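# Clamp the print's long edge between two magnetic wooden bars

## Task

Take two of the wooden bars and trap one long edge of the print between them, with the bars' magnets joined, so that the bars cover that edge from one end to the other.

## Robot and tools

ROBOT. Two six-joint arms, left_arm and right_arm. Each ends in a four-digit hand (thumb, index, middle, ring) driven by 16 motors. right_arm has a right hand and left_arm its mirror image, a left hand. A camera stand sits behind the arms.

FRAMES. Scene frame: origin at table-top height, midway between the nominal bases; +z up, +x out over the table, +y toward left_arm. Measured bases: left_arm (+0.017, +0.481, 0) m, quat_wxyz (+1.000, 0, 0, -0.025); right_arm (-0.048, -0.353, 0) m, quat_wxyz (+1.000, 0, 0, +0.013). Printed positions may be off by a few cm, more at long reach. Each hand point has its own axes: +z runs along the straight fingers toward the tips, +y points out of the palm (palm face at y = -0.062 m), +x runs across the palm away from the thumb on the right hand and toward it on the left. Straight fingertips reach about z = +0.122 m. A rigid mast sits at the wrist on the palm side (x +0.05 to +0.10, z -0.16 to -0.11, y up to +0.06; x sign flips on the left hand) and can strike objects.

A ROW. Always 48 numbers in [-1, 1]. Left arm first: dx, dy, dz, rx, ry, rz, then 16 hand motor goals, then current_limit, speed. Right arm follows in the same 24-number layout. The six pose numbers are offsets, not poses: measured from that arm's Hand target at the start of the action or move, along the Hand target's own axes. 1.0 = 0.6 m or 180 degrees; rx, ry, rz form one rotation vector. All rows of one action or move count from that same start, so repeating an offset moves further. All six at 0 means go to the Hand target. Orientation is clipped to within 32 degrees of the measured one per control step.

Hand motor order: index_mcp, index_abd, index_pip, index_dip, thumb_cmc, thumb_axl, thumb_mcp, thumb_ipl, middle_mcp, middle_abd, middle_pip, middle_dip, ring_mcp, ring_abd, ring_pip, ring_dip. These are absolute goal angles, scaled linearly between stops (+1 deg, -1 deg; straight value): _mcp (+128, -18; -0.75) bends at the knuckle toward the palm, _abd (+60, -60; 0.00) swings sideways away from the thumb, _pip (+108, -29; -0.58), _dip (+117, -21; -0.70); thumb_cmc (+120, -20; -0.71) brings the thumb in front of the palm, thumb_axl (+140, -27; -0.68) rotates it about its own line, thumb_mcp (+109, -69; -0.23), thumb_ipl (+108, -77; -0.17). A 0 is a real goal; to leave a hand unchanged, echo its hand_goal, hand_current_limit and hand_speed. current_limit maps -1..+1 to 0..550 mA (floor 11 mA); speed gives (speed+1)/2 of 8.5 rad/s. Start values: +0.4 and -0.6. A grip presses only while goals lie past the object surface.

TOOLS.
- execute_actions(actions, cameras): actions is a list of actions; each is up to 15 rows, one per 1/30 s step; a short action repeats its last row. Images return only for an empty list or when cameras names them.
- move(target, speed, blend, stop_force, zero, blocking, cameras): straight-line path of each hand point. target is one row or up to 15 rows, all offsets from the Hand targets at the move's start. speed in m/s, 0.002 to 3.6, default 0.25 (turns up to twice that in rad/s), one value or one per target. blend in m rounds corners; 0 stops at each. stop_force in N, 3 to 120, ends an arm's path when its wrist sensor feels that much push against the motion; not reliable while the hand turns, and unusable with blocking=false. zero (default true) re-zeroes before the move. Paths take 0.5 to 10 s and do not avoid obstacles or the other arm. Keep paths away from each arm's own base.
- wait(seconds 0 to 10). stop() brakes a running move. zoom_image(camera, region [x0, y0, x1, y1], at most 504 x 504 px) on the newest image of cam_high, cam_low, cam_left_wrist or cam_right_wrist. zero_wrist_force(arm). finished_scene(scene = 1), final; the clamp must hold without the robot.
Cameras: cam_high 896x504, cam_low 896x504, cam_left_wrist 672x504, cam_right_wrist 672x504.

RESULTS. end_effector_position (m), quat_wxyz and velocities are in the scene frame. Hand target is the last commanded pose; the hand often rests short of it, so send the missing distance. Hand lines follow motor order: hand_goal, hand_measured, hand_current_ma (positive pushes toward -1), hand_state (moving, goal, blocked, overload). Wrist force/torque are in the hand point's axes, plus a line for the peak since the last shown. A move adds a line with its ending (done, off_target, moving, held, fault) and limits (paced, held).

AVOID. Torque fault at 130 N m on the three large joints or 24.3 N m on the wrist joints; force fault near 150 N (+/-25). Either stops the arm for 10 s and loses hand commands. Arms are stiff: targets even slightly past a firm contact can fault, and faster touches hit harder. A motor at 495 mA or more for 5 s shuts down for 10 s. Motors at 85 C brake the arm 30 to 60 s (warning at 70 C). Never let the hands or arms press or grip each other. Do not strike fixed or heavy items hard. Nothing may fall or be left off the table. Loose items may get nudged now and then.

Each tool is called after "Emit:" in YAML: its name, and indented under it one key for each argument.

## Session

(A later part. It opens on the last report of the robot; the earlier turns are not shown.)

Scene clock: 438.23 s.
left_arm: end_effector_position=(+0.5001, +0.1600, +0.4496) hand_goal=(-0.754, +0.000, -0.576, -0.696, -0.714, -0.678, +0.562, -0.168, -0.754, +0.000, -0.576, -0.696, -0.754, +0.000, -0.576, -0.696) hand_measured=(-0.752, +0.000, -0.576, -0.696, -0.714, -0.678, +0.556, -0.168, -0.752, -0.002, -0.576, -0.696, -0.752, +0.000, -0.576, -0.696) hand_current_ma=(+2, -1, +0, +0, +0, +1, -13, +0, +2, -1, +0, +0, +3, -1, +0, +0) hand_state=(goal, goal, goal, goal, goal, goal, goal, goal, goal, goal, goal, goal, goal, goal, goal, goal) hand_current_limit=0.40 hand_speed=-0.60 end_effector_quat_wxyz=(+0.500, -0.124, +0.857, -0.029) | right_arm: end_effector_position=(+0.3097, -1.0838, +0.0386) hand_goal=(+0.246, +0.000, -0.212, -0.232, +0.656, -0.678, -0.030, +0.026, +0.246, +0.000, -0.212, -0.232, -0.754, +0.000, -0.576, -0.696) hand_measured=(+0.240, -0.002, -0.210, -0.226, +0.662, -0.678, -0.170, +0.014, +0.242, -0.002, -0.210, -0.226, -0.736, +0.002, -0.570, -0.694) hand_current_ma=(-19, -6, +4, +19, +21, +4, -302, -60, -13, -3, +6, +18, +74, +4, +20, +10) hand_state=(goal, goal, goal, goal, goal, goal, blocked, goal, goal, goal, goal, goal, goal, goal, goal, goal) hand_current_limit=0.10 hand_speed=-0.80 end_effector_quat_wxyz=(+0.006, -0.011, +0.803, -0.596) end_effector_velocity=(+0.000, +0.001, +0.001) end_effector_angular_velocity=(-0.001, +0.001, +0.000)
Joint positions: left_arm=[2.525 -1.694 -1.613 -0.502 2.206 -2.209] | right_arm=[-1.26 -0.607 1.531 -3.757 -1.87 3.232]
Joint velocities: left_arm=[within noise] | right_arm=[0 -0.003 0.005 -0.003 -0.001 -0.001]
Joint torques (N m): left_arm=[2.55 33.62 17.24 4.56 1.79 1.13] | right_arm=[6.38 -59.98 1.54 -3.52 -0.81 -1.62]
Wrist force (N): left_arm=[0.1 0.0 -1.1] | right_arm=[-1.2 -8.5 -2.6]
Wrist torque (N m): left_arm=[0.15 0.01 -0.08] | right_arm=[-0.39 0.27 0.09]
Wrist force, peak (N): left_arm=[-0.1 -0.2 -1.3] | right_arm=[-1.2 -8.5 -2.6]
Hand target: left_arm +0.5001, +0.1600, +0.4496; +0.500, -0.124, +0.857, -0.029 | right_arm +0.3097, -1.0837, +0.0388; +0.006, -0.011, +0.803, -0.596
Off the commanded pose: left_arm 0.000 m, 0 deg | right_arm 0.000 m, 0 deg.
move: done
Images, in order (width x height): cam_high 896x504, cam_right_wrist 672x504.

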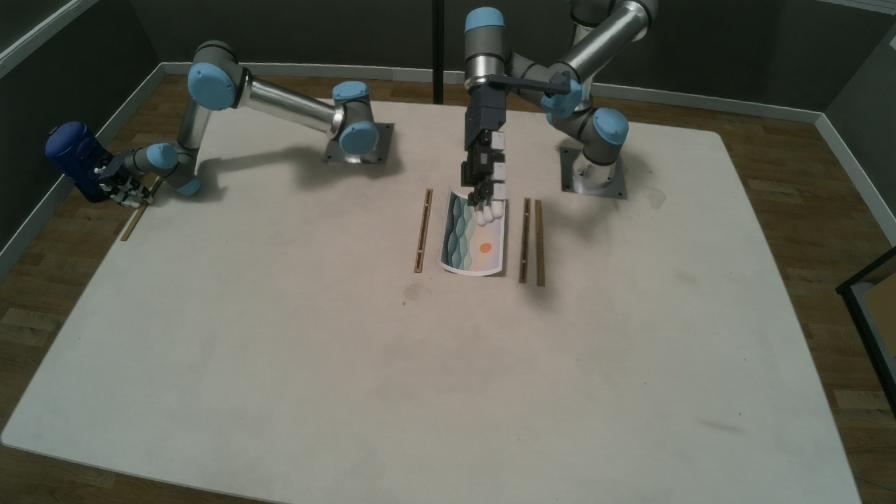

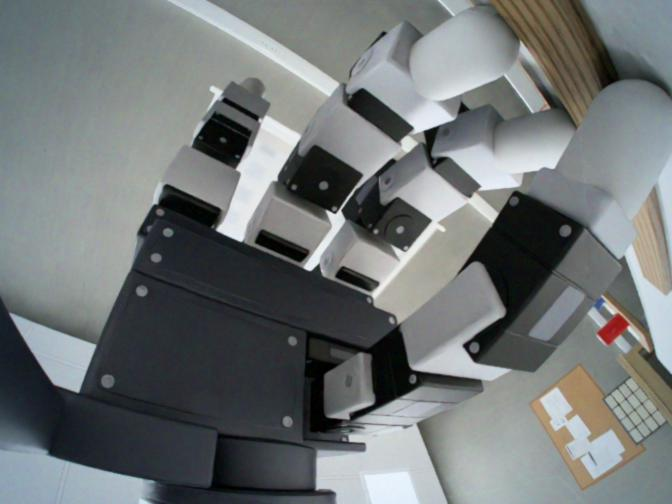

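Emit:
move:
  target:
    - [0,0,0,0,0,0,-0.754,0,-0.576,-0.696,-0.714,-0.678,0.562,-0.168,-0.754,0,-0.576,-0.696,-0.754,0,-0.576,-0.696,0.4,-0.6,0.0003,-0.0029,0.0096,0,0,0,0.2466,0,-0.2117,-0.2319,0.657,-0.678,-0.03,0.027,0.2466,0,-0.2117,-0.2319,-0.754,0,-0.576,-0.696,0.1,-0.8]
    - [0,0,0,0,0,0,-0.754,0,-0.576,-0.696,-0.714,-0.678,0.562,-0.168,-0.754,0,-0.576,-0.696,-0.754,0,-0.576,-0.696,0.4,-0.6,0.0003,-0.0029,0.0096,0,0,0,0.2466,0,-0.2117,-0.2319,0.657,-0.678,-0.618,0.319,0.2466,0,-0.2117,-0.2319,-0.754,0,-0.576,-0.696,0.5,-0.5]
    - [0,0,0,0,0,0,-0.754,0,-0.576,-0.696,-0.714,-0.678,0.562,-0.168,-0.754,0,-0.576,-0.696,-0.754,0,-0.576,-0.696,0.4,-0.6,0.0003,-0.0347,-0.0001,0,0,0,0.274,0,-0.2555,-0.3768,0.657,-0.678,-0.618,0.319,0.274,0,-0.2555,-0.3768,-0.754,0,-0.576,-0.696,0.5,-0.5]
    - [0,0,0,0,0,0,-0.754,0,-0.576,-0.696,-0.714,-0.678,0.562,-0.168,-0.754,0,-0.576,-0.696,-0.754,0,-0.576,-0.696,0.4,-0.6,0.0007,-0.0265,0.0197,0,0,0,0.274,0,-0.2555,-0.3768,0.657,-0.678,-0.618,0.319,0.274,0,-0.2555,-0.3768,-0.754,0,-0.576,-0.696,0.5,-0.5]
    - [0,0,0,0,0,0,-0.754,0,-0.576,-0.696,-0.714,-0.678,0.562,-0.168,-0.754,0,-0.576,-0.696,-0.754,0,-0.576,-0.696,0.4,-0.6,0.0007,0.0022,0.0283,0,0,0,0.274,0,-0.2555,-0.3768,0.657,-0.678,-0.618,0.319,0.274,0,-0.2555,-0.3768,-0.754,0,-0.576,-0.696,0.5,-0.5]
  speed: [0.03,0.03,0.05,0.05,0.04]
  cameras: ["cam_high","cam_right_wrist"]

Emit:
zoom_image:
  camera: "cam_high"
  region: [110, 160, 180, 250]

Emit:
zoom_image:
  camera: "cam_right_wrist"
  region: [372, 0, 672, 300]

Scene clock: 444.30 s.
left_arm: end_effector_position=(+0.5001, +0.1600, +0.4496) hand_goal=(-0.754, +0.000, -0.576, -0.696, -0.714, -0.678, +0.562, -0.168, -0.754, +0.000, -0.576, -0.696, -0.754, +0.000, -0.576, -0.696) hand_measured=(-0.752, +0.000, -0.576, -0.696, -0.714, -0.678, +0.556, -0.168, -0.752, -0.002, -0.576, -0.696, -0.752, +0.000, -0.576, -0.696) hand_current_ma=(+2, -1, +0, +0, +0, +1, -13, +0, +2, -1, +0, +0, +3, -1, +0, +0) hand_state=(goal, goal, goal, goal, goal, goal, goal, goal, goal, goal, goal, goal, goal, goal, goal, goal) hand_current_limit=0.40 hand_speed=-0.60 end_effector_quat_wxyz=(+0.500, -0.124, +0.857, -0.029) | right_arm: end_effector_position=(+0.3097, -1.0996, +0.0324) hand_goal=(+0.274, +0.000, -0.256, -0.376, +0.656, -0.678, -0.618, +0.318, +0.274, +0.000, -0.256, -0.376, -0.754, +0.000, -0.576, -0.696) hand_measured=(+0.264, -0.002, -0.258, -0.376, +0.658, -0.678, -0.610, +0.316, +0.270, -0.002, -0.256, -0.374, -0.736, +0.002, -0.570, -0.694) hand_current_ma=(-42, -6, -10, +0, +7, +4, +36, -8, -16, -3, +0, +6, +74, +4, +20, +10) hand_state=(goal, goal, goal, moving, goal, goal, goal, goal, goal, goal, goal, goal, goal, goal, goal, goal) hand_current_limit=0.50 hand_speed=-0.50 end_effector_quat_wxyz=(+0.006, -0.011, +0.803, -0.596)
Joint positions: left_arm=[2.525 -1.694 -1.613 -0.502 2.206 -2.209] | right_arm=[-1.268 -0.575 1.479 -3.738 -1.862 3.229]
Joint torques (N m): left_arm=[2.96 32.66 17.09 4.63 1.79 1.09] | right_arm=[7.58 -65.39 -18.27 0.6 -1.48 -0.61]
Wrist force (N): left_arm=[-0.1 -0.1 -1.0] | right_arm=[-1.0 0.6 0.1]
Wrist torque (N m): left_arm=[0.12 0.04 -0.09] | right_arm=[0.38 0.28 0.09]
Wrist force, peak (N): left_arm=[0.2 0.1 -1.3] | right_arm=[-1.8 -8.8 -2.5]
Hand target: left_arm +0.5001, +0.1600, +0.4496; +0.500, -0.124, +0.857, -0.029 | right_arm +0.3097, -1.0996, +0.0326; +0.006, -0.011, +0.803, -0.596
Off the commanded pose: left_arm 0.000 m, 0 deg | right_arm 0.000 m, 0 deg.
move: done
Images, in order (width x height): cam_high 896x504, cam_right_wrist 672x504.

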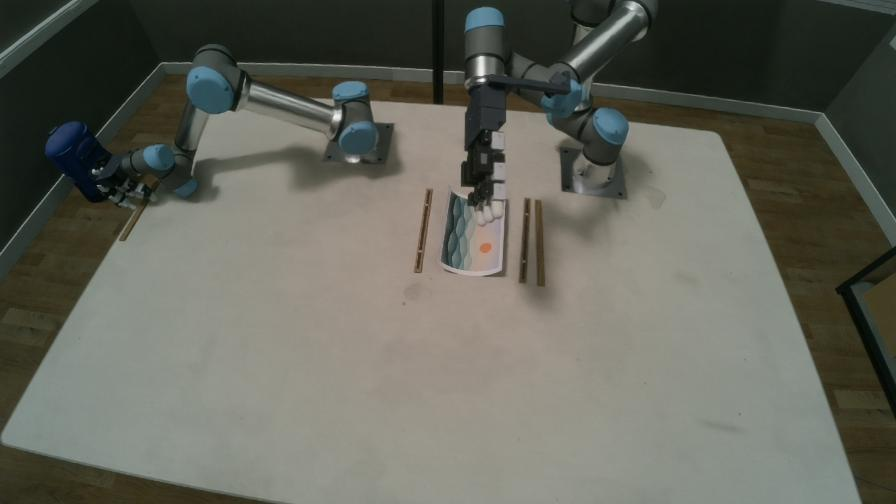

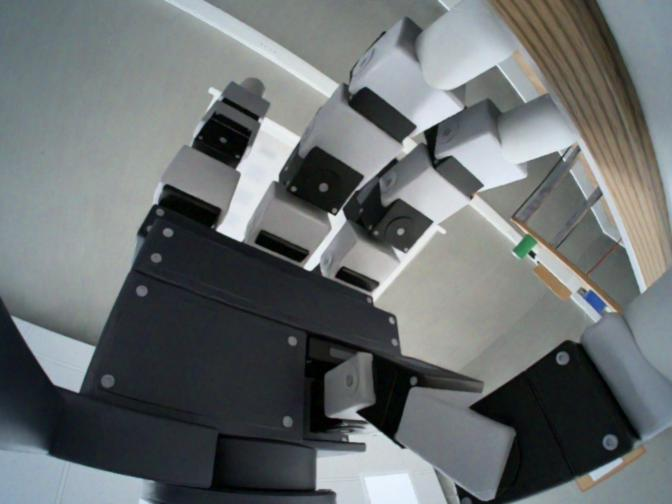

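Scaled by 5.600.

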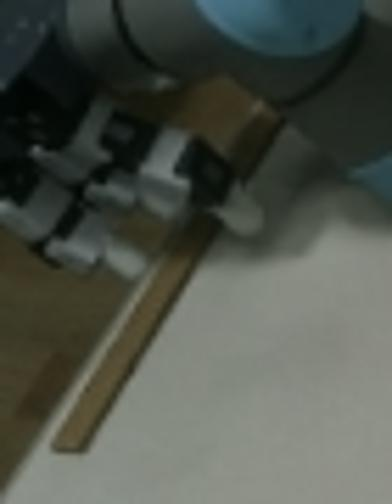

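Scaled by 1.680 from the camera's 672x504 image, which has a finer 960x720 frame.

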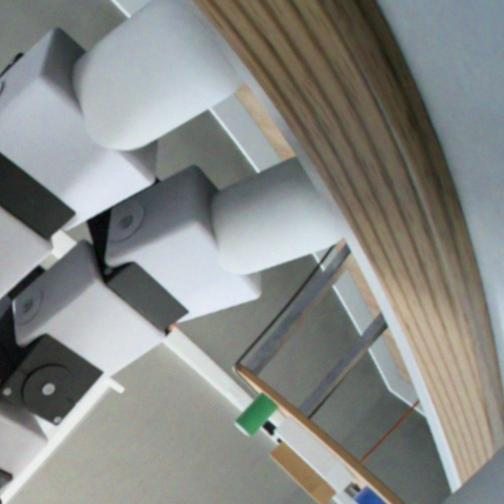

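Emit:
move:
  target: [0,0,0,0,0,0,-0.754,0,-0.576,-0.696,-0.714,-0.678,0.562,-0.168,-0.754,0,-0.576,-0.696,-0.754,0,-0.576,-0.696,0.4,-0.6,-0.0003,0.0029,-0.0096,0,0,0,0.274,0,-0.2555,-0.3768,0.657,-0.678,-0.618,0.319,0.274,0,-0.2555,-0.3768,-0.754,0,-0.576,-0.696,0.5,-0.5]
  speed: 0.008
  stop_force: 3
  cameras: ["cam_right_wrist"]

Emit:
zoom_image:
  camera: "cam_right_wrist"
  region: [412, 0, 672, 260]

Scene clock: 446.37 s.
left_arm: end_effector_position=(+0.5001, +0.1600, +0.4496) hand_goal=(-0.754, +0.000, -0.576, -0.696, -0.714, -0.678, +0.562, -0.168, -0.754, +0.000, -0.576, -0.696, -0.754, +0.000, -0.576, -0.696) hand_measured=(-0.752, +0.000, -0.576, -0.696, -0.714, -0.678, +0.556, -0.168, -0.752, -0.002, -0.576, -0.696, -0.752, +0.000, -0.576, -0.696) hand_current_ma=(+2, -1, +0, +0, +0, +1, -13, +0, +2, -1, +0, +0, +3, -1, +0, +0) hand_state=(goal, goal, goal, goal, goal, goal, goal, goal, goal, goal, goal, goal, goal, goal, goal, goal) hand_current_limit=0.40 hand_speed=-0.60 end_effector_quat_wxyz=(+0.500, -0.124, +0.857, -0.029) | right_arm: end_effector_position=(+0.3097, -1.0978, +0.0326) hand_goal=(+0.274, +0.000, -0.256, -0.376, +0.656, -0.678, -0.618, +0.318, +0.274, +0.000, -0.256, -0.376, -0.754, +0.000, -0.576, -0.696) hand_measured=(+0.254, -0.002, -0.262, -0.376, +0.658, -0.678, -0.610, +0.316, +0.260, +0.000, -0.260, -0.376, -0.736, +0.002, -0.570, -0.694) hand_current_ma=(-83, -3, -25, -1, +7, +4, +36, -8, -58, -1, -11, +3, +74, +4, +20, +10) hand_state=(goal, goal, goal, goal, goal, goal, goal, goal, goal, goal, goal, goal, goal, goal, goal, goal) hand_current_limit=0.50 hand_speed=-0.50 end_effector_quat_wxyz=(+0.006, -0.011, +0.803, -0.596)
Joint positions: left_arm=[2.525 -1.694 -1.613 -0.502 2.206 -2.209] | right_arm=[-1.267 -0.577 1.484 -3.741 -1.863 3.23]
Joint torques (N m): left_arm=[2.33 31.7 16.83 4.44 1.81 1.08] | right_arm=[-8.18 -38.42 -28.02 0.46 1.8 -2.25]
Wrist force (N): left_arm=[0.1 0.1 -1.0] | right_arm=[-1.1 -1.5 0.6]
Wrist torque (N m): left_arm=[0.14 0.01 -0.08] | right_arm=[0.28 0.27 0.08]
Wrist force, peak (N): left_arm=[0.1 -0.1 -1.2] | right_arm=[-1.0 -3.5 1.6]
Hand target: left_arm +0.5001, +0.1600, +0.4496; +0.500, -0.124, +0.857, -0.029 | right_arm +0.3097, -1.0978, +0.0326; +0.006, -0.011, +0.803, -0.596 (not the last commanded pose)
Off the commanded pose: left_arm 0.000 m, 0 deg | right_arm 0.004 m, 0 deg.
move: contact (right_arm)
Images, in order (width x height): cam_right_wrist 672x504.

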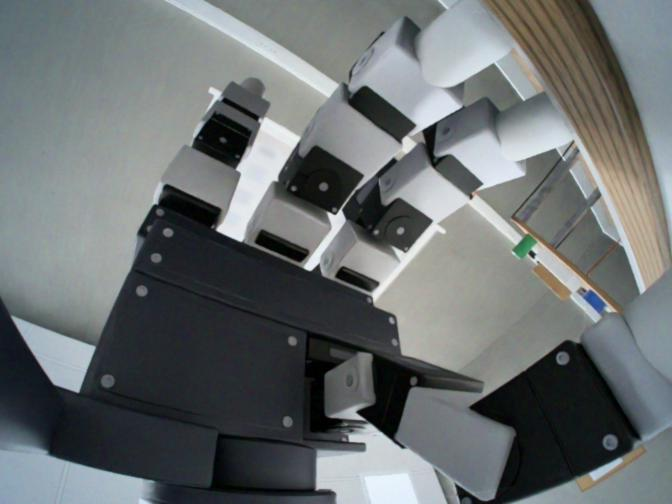

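Scaled by 1.938 from the camera's 672x504 image, which has a finer 960x720 frame.

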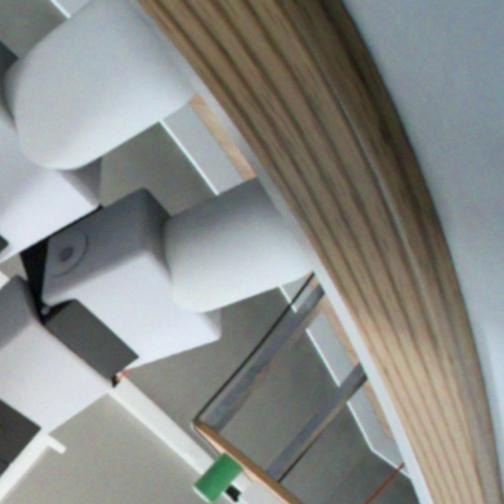

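Emit:
move:
  target:
    - [0,0,0,0,0,0,-0.754,0,-0.576,-0.696,-0.714,-0.678,0.562,-0.168,-0.754,0,-0.576,-0.696,-0.754,0,-0.576,-0.696,0.4,-0.6,0.0001,-0.0017,0.0057,0,0,0,0.274,0,-0.2555,-0.3768,0.657,-0.678,-0.618,0.319,0.274,0,-0.2555,-0.3768,-0.754,0,-0.576,-0.696,0.5,-0.5]
    - [0,0,0,0,0,0,-0.754,0,-0.576,-0.696,-0.714,-0.678,0.562,-0.168,-0.754,0,-0.576,-0.696,-0.754,0,-0.576,-0.696,0.4,-0.6,0.0001,-0.0017,0.0057,0,0,0,0.274,0,-0.2555,-0.3768,0.657,-0.678,-0.2,0.319,0.274,0,-0.2555,-0.3768,-0.754,0,-0.576,-0.696,0.6,-0.85]
  speed: 0.015
  cameras: ["cam_right_wrist","cam_high"]

Emit:
zoom_image:
  camera: "cam_right_wrist"
  region: [372, 0, 672, 300]

Emit:
zoom_image:
  camera: "cam_high"
  region: [110, 160, 180, 250]

Scene clock: 449.80 s.
left_arm: end_effector_position=(+0.5001, +0.1600, +0.4496) hand_goal=(-0.754, +0.000, -0.576, -0.696, -0.714, -0.678, +0.562, -0.168, -0.754, +0.000, -0.576, -0.696, -0.754, +0.000, -0.576, -0.696) hand_measured=(-0.752, +0.000, -0.576, -0.696, -0.714, -0.678, +0.556, -0.168, -0.752, -0.002, -0.576, -0.696, -0.752, +0.000, -0.576, -0.696) hand_current_ma=(+2, -1, +0, +0, +0, +1, -13, +0, +2, -1, +0, +0, +3, -1, +0, +0) hand_state=(goal, goal, goal, goal, goal, goal, goal, goal, goal, goal, goal, goal, goal, goal, goal, goal) hand_current_limit=0.40 hand_speed=-0.60 end_effector_quat_wxyz=(+0.500, -0.124, +0.857, -0.029) | right_arm: end_effector_position=(+0.3097, -1.1014, +0.0326) hand_goal=(+0.274, +0.000, -0.256, -0.376, +0.656, -0.678, -0.200, +0.318, +0.274, +0.000, -0.256, -0.376, -0.754, +0.000, -0.576, -0.696) hand_measured=(+0.272, -0.002, -0.262, -0.376, +0.658, -0.678, -0.318, +0.310, +0.270, +0.000, -0.260, -0.376, -0.736, +0.002, -0.570, -0.694) hand_current_ma=(-9, -3, -18, -1, +7, +4, -440, -41, -14, -1, -11, +3, +74, +4, +20, +10) hand_state=(goal, goal, goal, goal, goal, goal, blocked, goal, goal, goal, goal, goal, goal, goal, goal, goal) hand_current_limit=0.60 hand_speed=-0.85 end_effector_quat_wxyz=(+0.006, -0.011, +0.803, -0.596)
Joint positions: left_arm=[2.525 -1.694 -1.613 -0.502 2.206 -2.209] | right_arm=[-1.269 -0.573 1.473 -3.734 -1.861 3.229]
Joint torques (N m): left_arm=[2.68 32.89 17.42 4.55 1.87 0.97] | right_arm=[5.94 -65.27 -1.46 -4.15 -1.51 -1.1]
Wrist force (N): left_arm=[0.0 0.0 -1.1] | right_arm=[-0.9 -3.1 -3.4]
Wrist torque (N m): left_arm=[0.14 0.02 -0.09] | right_arm=[-0.08 0.25 0.11]
Wrist force, peak (N): left_arm=[-0.1 0.1 -1.4] | right_arm=[-0.9 -3.1 -3.4]
Hand target: left_arm +0.5001, +0.1600, +0.4496; +0.500, -0.124, +0.857, -0.029 | right_arm +0.3097, -1.1014, +0.0326; +0.006, -0.011, +0.803, -0.596
Off the commanded pose: left_arm 0.000 m, 0 deg | right_arm 0.000 m, 0 deg.
move: done
Images, in order (width x height): cam_high 896x504, cam_right_wrist 672x504.

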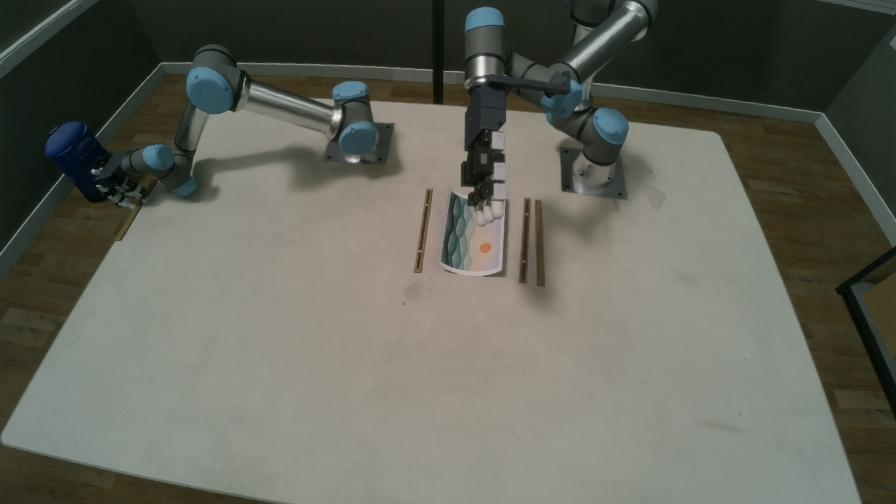

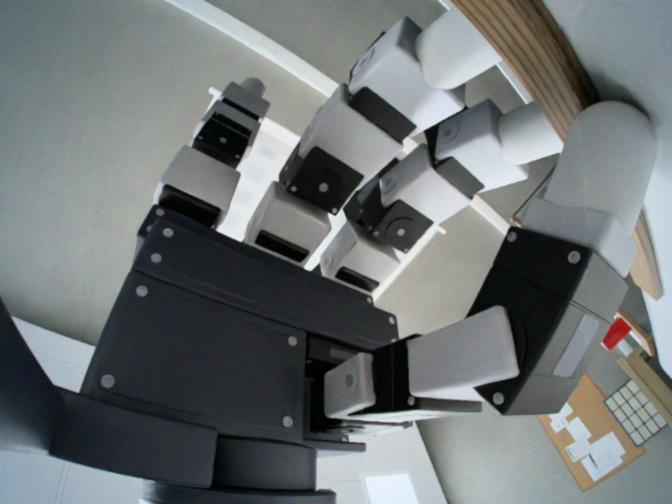

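Scaled by 1.680 from the camera's 672x504 image, which has a finer 960x720 frame.

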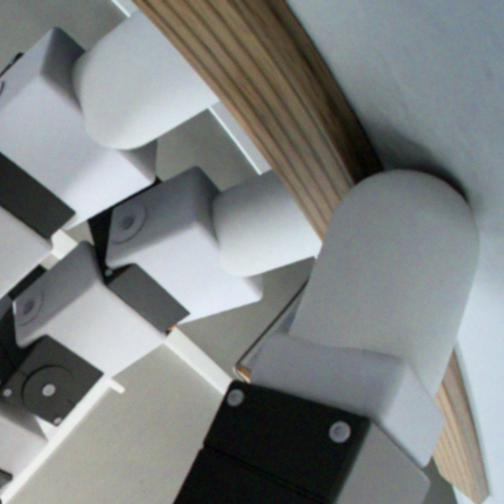

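Scaled by 5.600.

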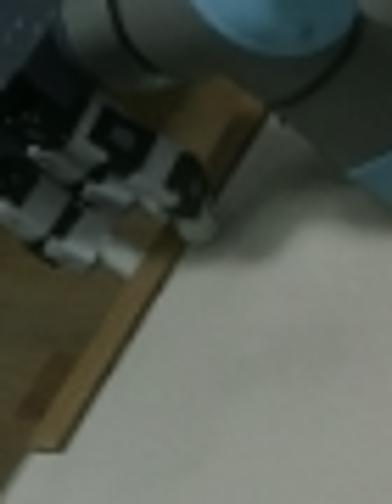

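Emit:
move:
  target: [0,0,0,0,0,0,-0.754,0,-0.576,-0.696,-0.714,-0.678,0.562,-0.168,-0.754,0,-0.576,-0.696,-0.754,0,-0.576,-0.696,0.4,-0.6,0,-0.00112,-0.00034,0,0,0,0.274,0,-0.2555,-0.3768,0.657,-0.678,-0.2,0.319,0.274,0,-0.2555,-0.3768,-0.754,0,-0.576,-0.696,0.7,-0.85]
  speed: 0.01

Scene clock: 451.73 s.
left_arm: end_effector_position=(+0.5001, +0.1600, +0.4496) hand_goal=(-0.754, +0.000, -0.576, -0.696, -0.714, -0.678, +0.562, -0.168, -0.754, +0.000, -0.576, -0.696, -0.754, +0.000, -0.576, -0.696) hand_measured=(-0.752, +0.000, -0.576, -0.696, -0.714, -0.678, +0.556, -0.168, -0.752, -0.002, -0.576, -0.696, -0.752, +0.000, -0.576, -0.696) hand_current_ma=(+2, -1, +0, +0, +0, +1, -13, +0, +2, -1, +0, +0, +3, -1, +0, +0) hand_state=(goal, goal, goal, goal, goal, goal, goal, goal, goal, goal, goal, goal, goal, goal, goal, goal) hand_current_limit=0.40 hand_speed=-0.60 end_effector_quat_wxyz=(+0.500, -0.124, +0.857, -0.029) | right_arm: end_effector_position=(+0.3097, -1.1014, +0.0333) hand_goal=(+0.274, +0.000, -0.256, -0.376, +0.656, -0.678, -0.200, +0.318, +0.274, +0.000, -0.256, -0.376, -0.754, +0.000, -0.576, -0.696) hand_measured=(+0.258, -0.002, -0.264, -0.376, +0.658, -0.678, -0.294, +0.306, +0.258, +0.000, -0.262, -0.376, -0.736, +0.002, -0.570, -0.694) hand_current_ma=(-65, -3, -28, -1, +7, +4, -467, -68, -69, -1, -22, +0, +74, +4, +20, +10) hand_state=(goal, goal, goal, goal, goal, goal, blocked, goal, goal, goal, goal, goal, goal, goal, goal, goal) hand_current_limit=0.70 hand_speed=-0.85 end_effector_quat_wxyz=(+0.006, -0.011, +0.803, -0.596)
Joint positions: left_arm=[2.525 -1.694 -1.613 -0.502 2.206 -2.209] | right_arm=[-1.269 -0.574 1.473 -3.733 -1.861 3.229]
Joint torques (N m): left_arm=[2.93 32.64 17.3 4.62 1.8 1.03] | right_arm=[6.2 -63.45 -1.46 0.33 -1.51 0.68]
Wrist force (N): left_arm=[-0.1 -0.1 -1.0] | right_arm=[-0.9 -1.9 -1.4]
Wrist torque (N m): left_arm=[0.12 0.04 -0.09] | right_arm=[0.15 0.25 0.11]
Wrist force, peak (N): left_arm=[0.1 0.1 -1.3] | right_arm=[-0.9 -3.5 -3.6]
Hand target: left_arm +0.5001, +0.1600, +0.4496; +0.500, -0.124, +0.857, -0.029 | right_arm +0.3097, -1.1014, +0.0333; +0.006, -0.011, +0.803, -0.596
Off the commanded pose: left_arm 0.000 m, 0 deg | right_arm 0.000 m, 0 deg.
move: done

Emit:
move:
  target: [0,0,0,0,0,0,-0.754,0,-0.576,-0.696,-0.714,-0.678,0.562,-0.168,-0.754,0,-0.576,-0.696,-0.754,0,-0.576,-0.696,0.4,-0.6,0,-0.00798,-0.00242,0,0,0,0.274,0,-0.2555,-0.3768,0.657,-0.678,-0.1,0.319,0.274,0,-0.2555,-0.3768,-0.754,0,-0.576,-0.696,0.76,-0.85]
  speed: 0.01
  cameras: ["cam_right_wrist","cam_high"]

Emit:
zoom_image:
  camera: "cam_right_wrist"
  region: [372, 0, 672, 300]

Emit:
zoom_image:
  camera: "cam_high"
  region: [100, 160, 170, 250]

Scene clock: 454.03 s.
left_arm: end_effector_position=(+0.5001, +0.1600, +0.4496) hand_goal=(-0.754, +0.000, -0.576, -0.696, -0.714, -0.678, +0.562, -0.168, -0.754, +0.000, -0.576, -0.696, -0.754, +0.000, -0.576, -0.696) hand_measured=(-0.752, +0.000, -0.576, -0.696, -0.714, -0.678, +0.556, -0.168, -0.752, -0.002, -0.576, -0.696, -0.752, +0.000, -0.576, -0.696) hand_current_ma=(+2, -1, +0, +0, +0, +1, -13, +0, +2, -1, +0, +0, +3, -1, +0, +0) hand_state=(goal, goal, goal, goal, goal, goal, goal, goal, goal, goal, goal, goal, goal, goal, goal, goal) hand_current_limit=0.40 hand_speed=-0.60 end_effector_quat_wxyz=(+0.500, -0.124, +0.857, -0.029) | right_arm: end_effector_position=(+0.3097, -1.1014, +0.0384) hand_goal=(+0.274, +0.000, -0.256, -0.376, +0.656, -0.678, -0.100, +0.318, +0.274, +0.000, -0.256, -0.376, -0.754, +0.000, -0.576, -0.696) hand_measured=(+0.240, -0.002, -0.282, -0.388, +0.658, -0.678, -0.252, +0.304, +0.240, +0.000, -0.276, -0.388, -0.736, +0.002, -0.570, -0.694) hand_current_ma=(-154, -3, -105, -44, +8, +4, -484, -69, -154, -1, -77, -42, +74, +4, +20, +10) hand_state=(blocked, goal, blocked, goal, goal, goal, blocked, goal, blocked, goal, goal, goal, goal, goal, goal, goal) hand_current_limit=0.76 hand_speed=-0.85 end_effector_quat_wxyz=(+0.006, -0.011, +0.803, -0.596)
Joint positions: left_arm=[2.525 -1.694 -1.613 -0.502 2.206 -2.209] | right_arm=[-1.269 -0.584 1.475 -3.726 -1.861 3.229]
Joint torques (N m): left_arm=[2.55 33.29 17.2 4.56 1.78 1.05] | right_arm=[7.33 -55.38 -4 -1 -1.65 2.35]
Wrist force (N): left_arm=[0.0 -0.2 -0.9] | right_arm=[-1.0 0.8 -0.2]
Wrist torque (N m): left_arm=[0.10 0.03 -0.09] | right_arm=[0.36 0.27 0.10]
Wrist force, peak (N): left_arm=[-0.1 0.0 -1.4] | right_arm=[-1.1 -2.2 -1.7]
Hand target: left_arm +0.5001, +0.1600, +0.4496; +0.500, -0.124, +0.857, -0.029 | right_arm +0.3097, -1.1014, +0.0383; +0.006, -0.011, +0.803, -0.596
Off the commanded pose: left_arm 0.000 m, 0 deg | right_arm 0.000 m, 0 deg.
move: done
Images, in order (width x height): cam_high 896x504, cam_right_wrist 672x504.

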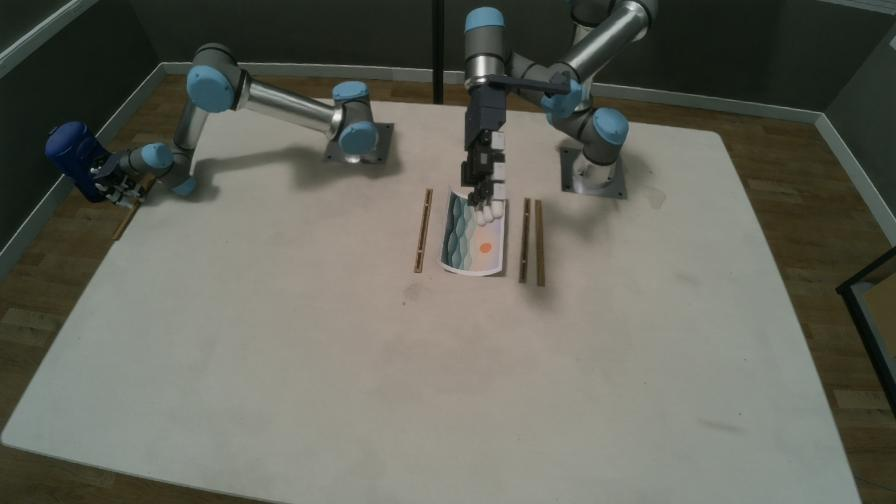

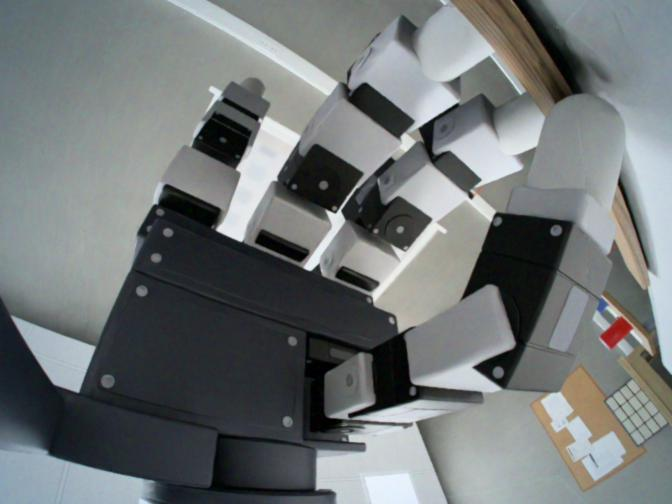

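Scaled by 1.680 from the camera's 672x504 image, which has a finer 960x720 frame.

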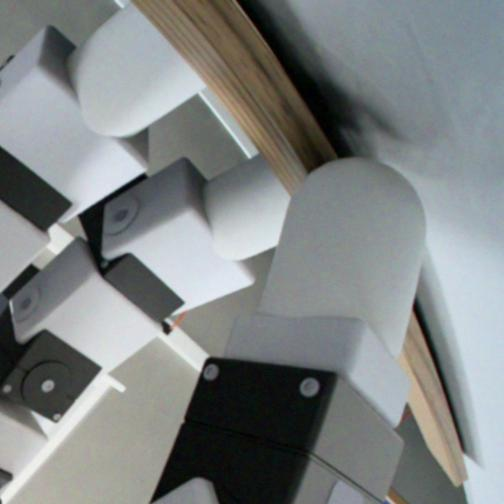

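Scaled by 5.600.

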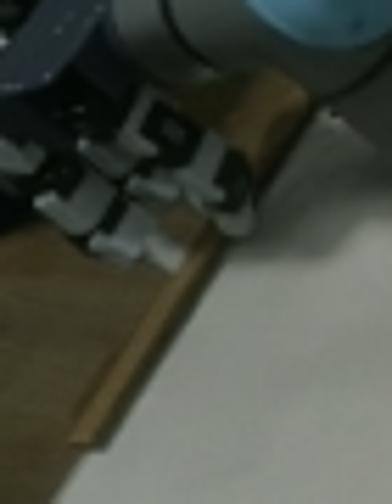

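Emit:
move:
  target:
    - [0,0,0,0,0,0,-0.754,0,-0.576,-0.696,-0.714,-0.678,0.562,-0.168,-0.754,0,-0.576,-0.696,-0.754,0,-0.576,-0.696,0.4,-0.6,0,-0.05585,-0.0169,0,0,0,0.274,0,-0.2555,-0.3768,0.657,-0.678,-0.1,0.319,0.274,0,-0.2555,-0.3768,-0.754,0,-0.576,-0.696,0.76,-0.85]
    - [0,0,0,0,0,0,-0.754,0,-0.576,-0.696,-0.714,-0.678,0.562,-0.168,-0.754,0,-0.576,-0.696,-0.754,0,-0.576,-0.696,0.4,-0.6,-0.0083,0.0098,-0.3487,0,0,0,0.274,0,-0.2555,-0.3768,0.657,-0.678,-0.1,0.319,0.274,0,-0.2555,-0.3768,-0.754,0,-0.576,-0.696,0.76,-0.85]
  speed: [0.03,0.08]
  blend: [0.008,0]
  cameras: ["cam_right_wrist","cam_high","cam_low"]

Emit:
zoom_image:
  camera: "cam_right_wrist"
  region: [372, 0, 672, 300]

Emit:
zoom_image:
  camera: "cam_high"
  region: [120, 150, 220, 250]

Emit:
zoom_image:
  camera: "cam_low"
  region: [0, 130, 200, 250]

Scene clock: 460.30 s.
left_arm: end_effector_position=(+0.5001, +0.1600, +0.4496) hand_goal=(-0.754, +0.000, -0.576, -0.696, -0.714, -0.678, +0.562, -0.168, -0.754, +0.000, -0.576, -0.696, -0.754, +0.000, -0.576, -0.696) hand_measured=(-0.752, +0.000, -0.576, -0.696, -0.714, -0.678, +0.556, -0.168, -0.752, -0.002, -0.576, -0.696, -0.752, +0.000, -0.576, -0.696) hand_current_ma=(+2, -1, +0, +0, +0, +1, -13, +0, +2, -1, +0, +0, +3, -1, +0, +0) hand_state=(goal, goal, goal, goal, goal, goal, goal, goal, goal, goal, goal, goal, goal, goal, goal, goal) hand_current_limit=0.40 hand_speed=-0.60 end_effector_quat_wxyz=(+0.500, -0.124, +0.857, -0.029) | right_arm: end_effector_position=(+0.3097, -0.8994, +0.0935) hand_goal=(+0.274, +0.000, -0.256, -0.376, +0.656, -0.678, -0.100, +0.318, +0.274, +0.000, -0.256, -0.376, -0.754, +0.000, -0.576, -0.696) hand_measured=(+0.238, -0.002, -0.282, -0.388, +0.658, -0.678, -0.252, +0.304, +0.238, +0.000, -0.276, -0.388, -0.736, +0.002, -0.570, -0.694) hand_current_ma=(-157, -3, -107, -45, +8, +4, -484, -69, -158, -1, -78, -43, +74, +4, +20, +10) hand_state=(blocked, goal, blocked, goal, goal, goal, blocked, goal, blocked, goal, goal, goal, goal, goal, goal, goal) hand_current_limit=0.76 hand_speed=-0.85 end_effector_quat_wxyz=(+0.006, -0.011, +0.803, -0.596)
Joint positions: left_arm=[2.525 -1.694 -1.613 -0.502 2.206 -2.209] | right_arm=[-1.125 -0.914 2.029 -3.932 -1.998 3.277]
Joint torques (N m): left_arm=[2.4 33.3 16.41 4.51 1.77 0.95] | right_arm=[-7.26 -26.01 -25.25 0.08 1.77 -1.89]
Wrist force (N): left_arm=[-0.1 0.0 -1.2] | right_arm=[-1.0 0.5 -0.2]
Wrist torque (N m): left_arm=[0.16 0.04 -0.09] | right_arm=[0.34 0.27 0.03]
Wrist force, peak (N): left_arm=[-0.1 -0.2 -1.3] | right_arm=[-1.4 0.9 -1.1]
Hand target: left_arm +0.5001, +0.1600, +0.4496; +0.500, -0.124, +0.857, -0.029 | right_arm +0.3097, -0.8994, +0.0934; +0.006, -0.011, +0.803, -0.596
Off the commanded pose: left_arm 0.000 m, 0 deg | right_arm 0.000 m, 0 deg.
move: done
Images, in order (width x height): cam_high 896x504, cam_low 896x504, cam_right_wrist 672x504.

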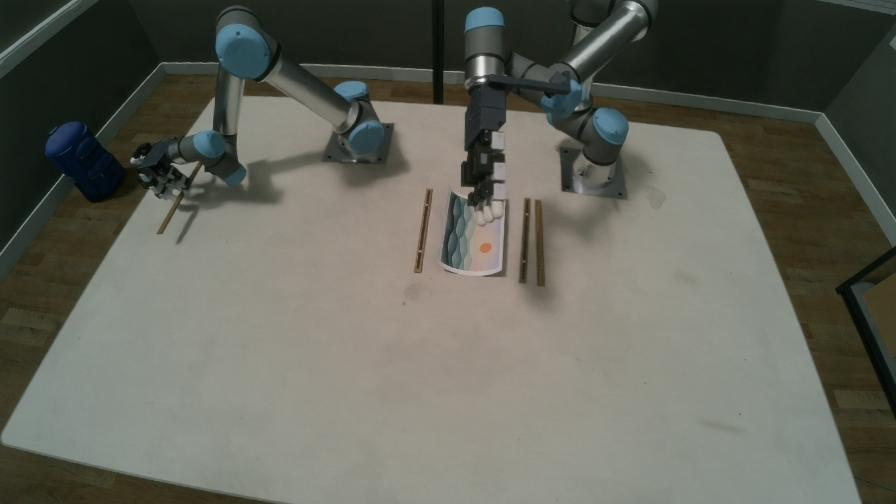

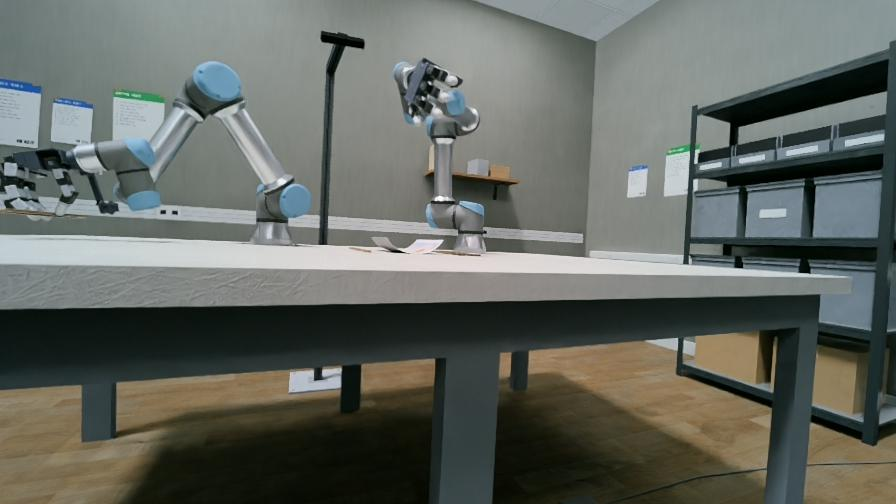

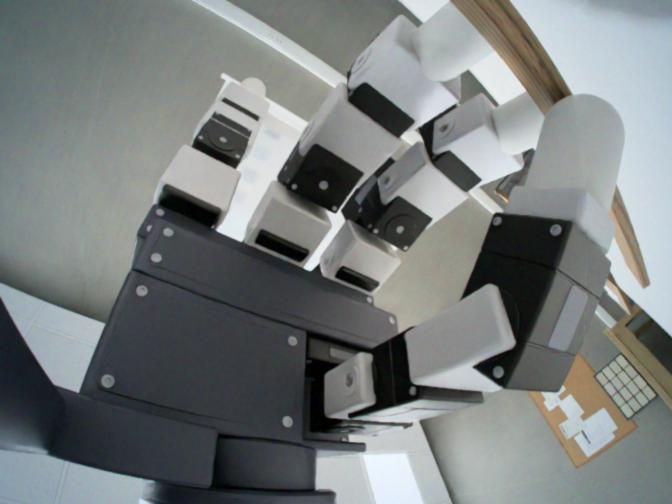

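Scaled by 1.680 from the camera's 672x504 image, which has a finer 960x720 frame.

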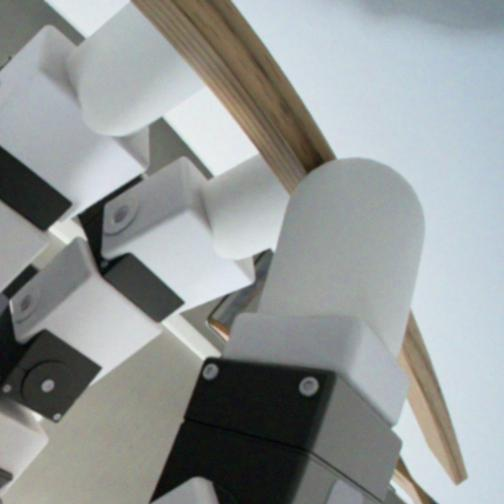

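Scaled by 5.040.

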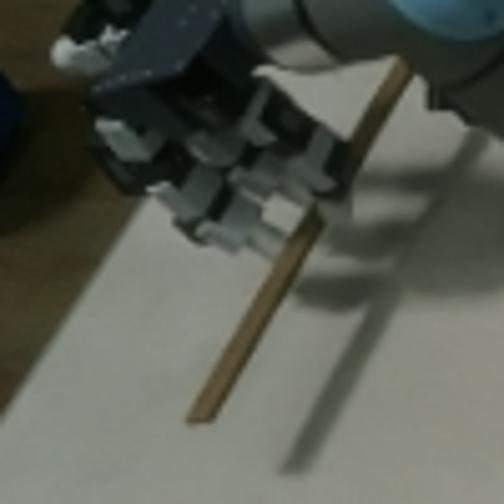

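Scaled by 2.520.

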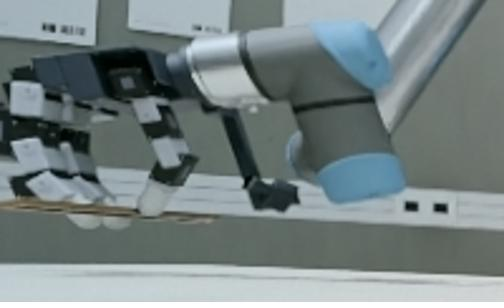

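Emit:
zoom_image:
  camera: "cam_right_wrist"
  region: [450, 0, 570, 120]

Emit:
zoom_image:
  camera: "cam_right_wrist"
  region: [590, 170, 672, 300]

Scaled by 4.200 from the camera's 672x504 image, which has a finer 960x720 frame.

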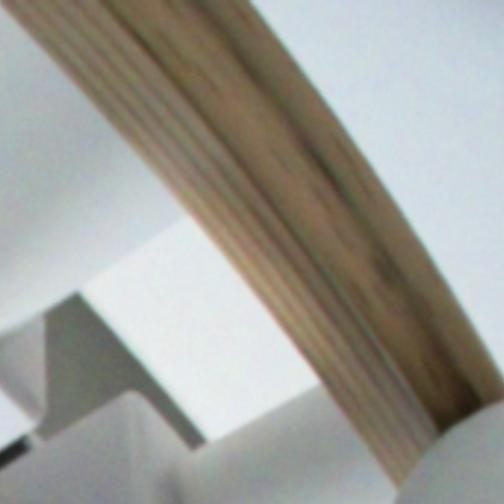

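Scaled by 3.877 from the camera's 672x504 image, which has a finer 960x720 frame.

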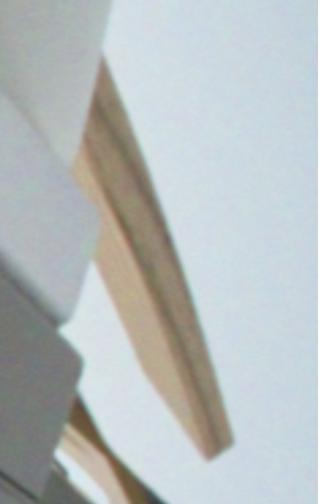

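Emit:
move:
  target: [0.4755,0.2730,-0.0697,0.2799,0.3435,-0.0989,0.096,0,-0.576,-0.696,-0.714,-0.678,0.562,-0.168,0.096,0,-0.576,-0.696,0.096,0,-0.576,-0.696,0.4,-0.6,-0.0221,0.0946,-0.929,0,0,0,0.274,0,-0.2555,-0.3768,0.657,-0.678,-0.1,0.319,0.274,0,-0.2555,-0.3768,-0.754,0,-0.576,-0.696,0.76,-0.85]
  speed: 0.18
  cameras: ["all"]

Emit:
zoom_image:
  camera: "cam_high"
  region: [340, 140, 600, 310]

Scene clock: 479.03 s.
left_arm: end_effector_position=(+0.3976, +0.2045, +0.3216) hand_goal=(+0.096, +0.000, -0.576, -0.696, -0.714, -0.678, +0.562, -0.168, +0.096, +0.000, -0.576, -0.696, +0.096, +0.000, -0.576, -0.696) hand_measured=(+0.088, +0.000, -0.576, -0.696, -0.712, -0.678, +0.558, -0.168, +0.090, -0.002, -0.576, -0.696, +0.088, +0.000, -0.576, -0.696) hand_current_ma=(-12, -1, +0, +0, +1, +1, -5, +0, -9, -1, +0, +0, -11, -1, +0, +0) hand_state=(goal, goal, goal, goal, goal, goal, goal, goal, goal, goal, goal, goal, goal, goal, goal, goal) hand_current_limit=0.40 hand_speed=-0.60 end_effector_quat_wxyz=(+0.260, -0.065, +0.919, -0.288) | right_arm: end_effector_position=(+0.3092, -0.6370, +0.1445) hand_goal=(+0.274, +0.000, -0.256, -0.376, +0.656, -0.678, -0.100, +0.318, +0.274, +0.000, -0.256, -0.376, -0.754, +0.000, -0.576, -0.696) hand_measured=(+0.236, -0.002, -0.284, -0.390, +0.658, -0.678, -0.244, +0.304, +0.236, +0.000, -0.278, -0.388, -0.740, +0.000, -0.572, -0.694) hand_current_ma=(-175, -3, -114, -50, +7, +4, -484, -73, -173, -1, -84, -49, +55, +2, +17, +9) hand_state=(blocked, goal, blocked, goal, goal, goal, blocked, goal, blocked, goal, blocked, goal, goal, goal, goal, goal) hand_current_limit=0.76 hand_speed=-0.85 end_effector_quat_wxyz=(+0.007, -0.012, +0.803, -0.596)
Joint positions: left_arm=[2.889 -1.285 -2.108 -0.577 1.245 -2.141] | right_arm=[-0.694 -1.263 2.461 -3.898 -2.398 3.473]
Joint torques (N m): left_arm=[-4.51 -0.74 21.94 5.59 -2.01 -1.18] | right_arm=[-7.58 -9.46 -24.37 -4.46 1.31 -2.36]
Wrist force (N): left_arm=[-0.1 0.3 -0.3] | right_arm=[-0.8 0.8 -0.2]
Wrist torque (N m): left_arm=[0.17 -0.04 -0.24] | right_arm=[0.35 0.25 0.08]
Wrist force, peak (N): left_arm=[-0.1 -1.0 -1.0] | right_arm=[0.1 1.0 -3.1]
Hand target: left_arm +0.3975, +0.2044, +0.3215; +0.260, -0.065, +0.919, -0.288 (not the last commanded pose) | right_arm +0.3092, -0.6370, +0.1445; +0.007, -0.012, +0.803, -0.596 (not the last commanded pose)
Off the commanded pose: left_arm 0.162 m, 40 deg | right_arm 0.293 m, 0 deg.
move: held (right_arm; a check stopped the path), off_target (left_arm; braked when a check withheld steps of right_arm); limits=held
pose unreachable (right arm): on one or more control steps of this call, first in action 0 (counted from 0), this arm could not follow its commanded pose, so it was not sent that pose on those steps. It may still have moved: this result reports where it is.
cause: moving toward the commanded pose would bring two parts of the arm too close to each other (joints 4 (wrist 1) to 6 (wrist 3) lie between them).

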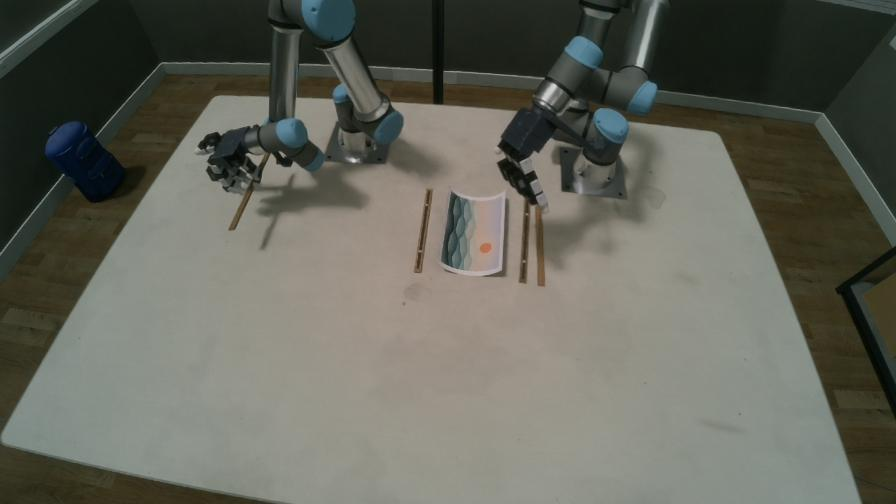

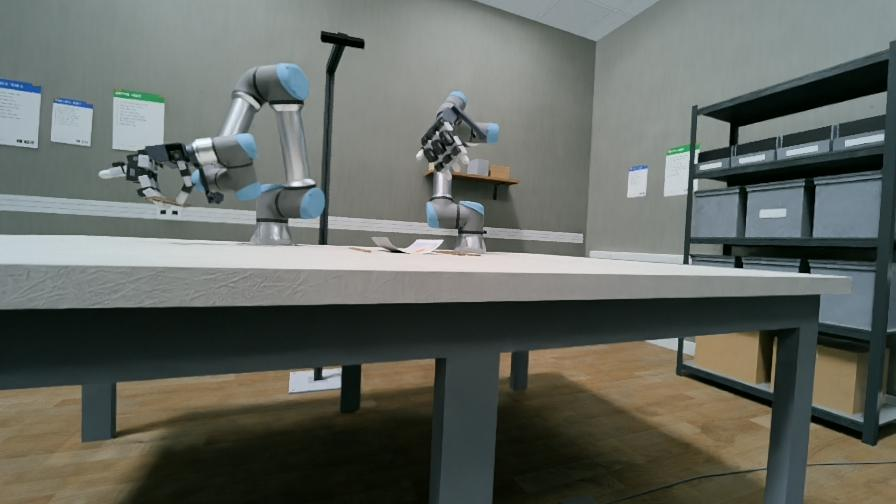

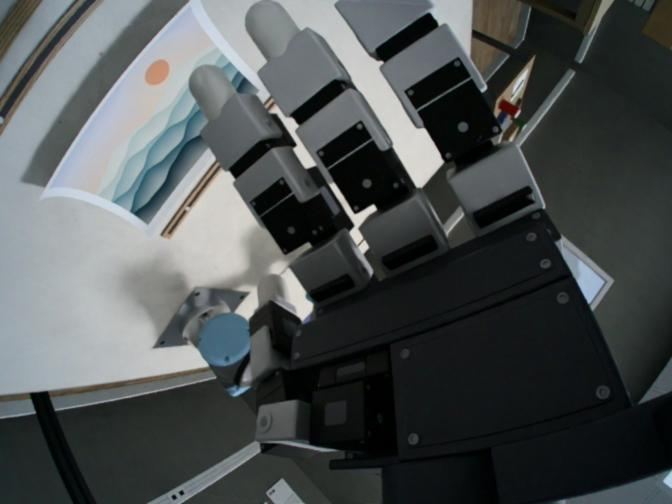

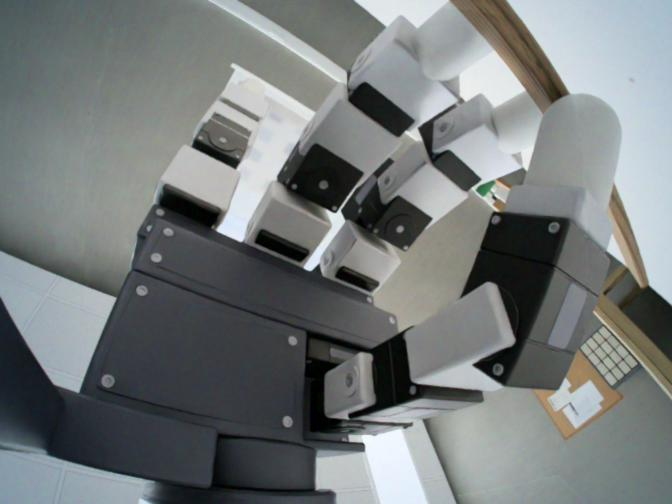

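Scaled by 1.938.

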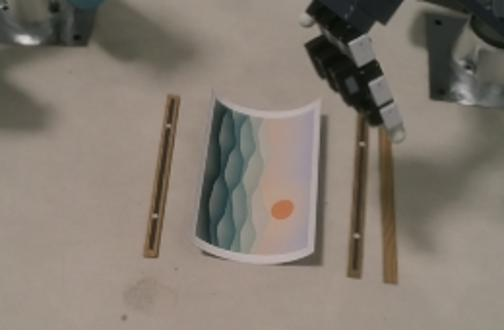

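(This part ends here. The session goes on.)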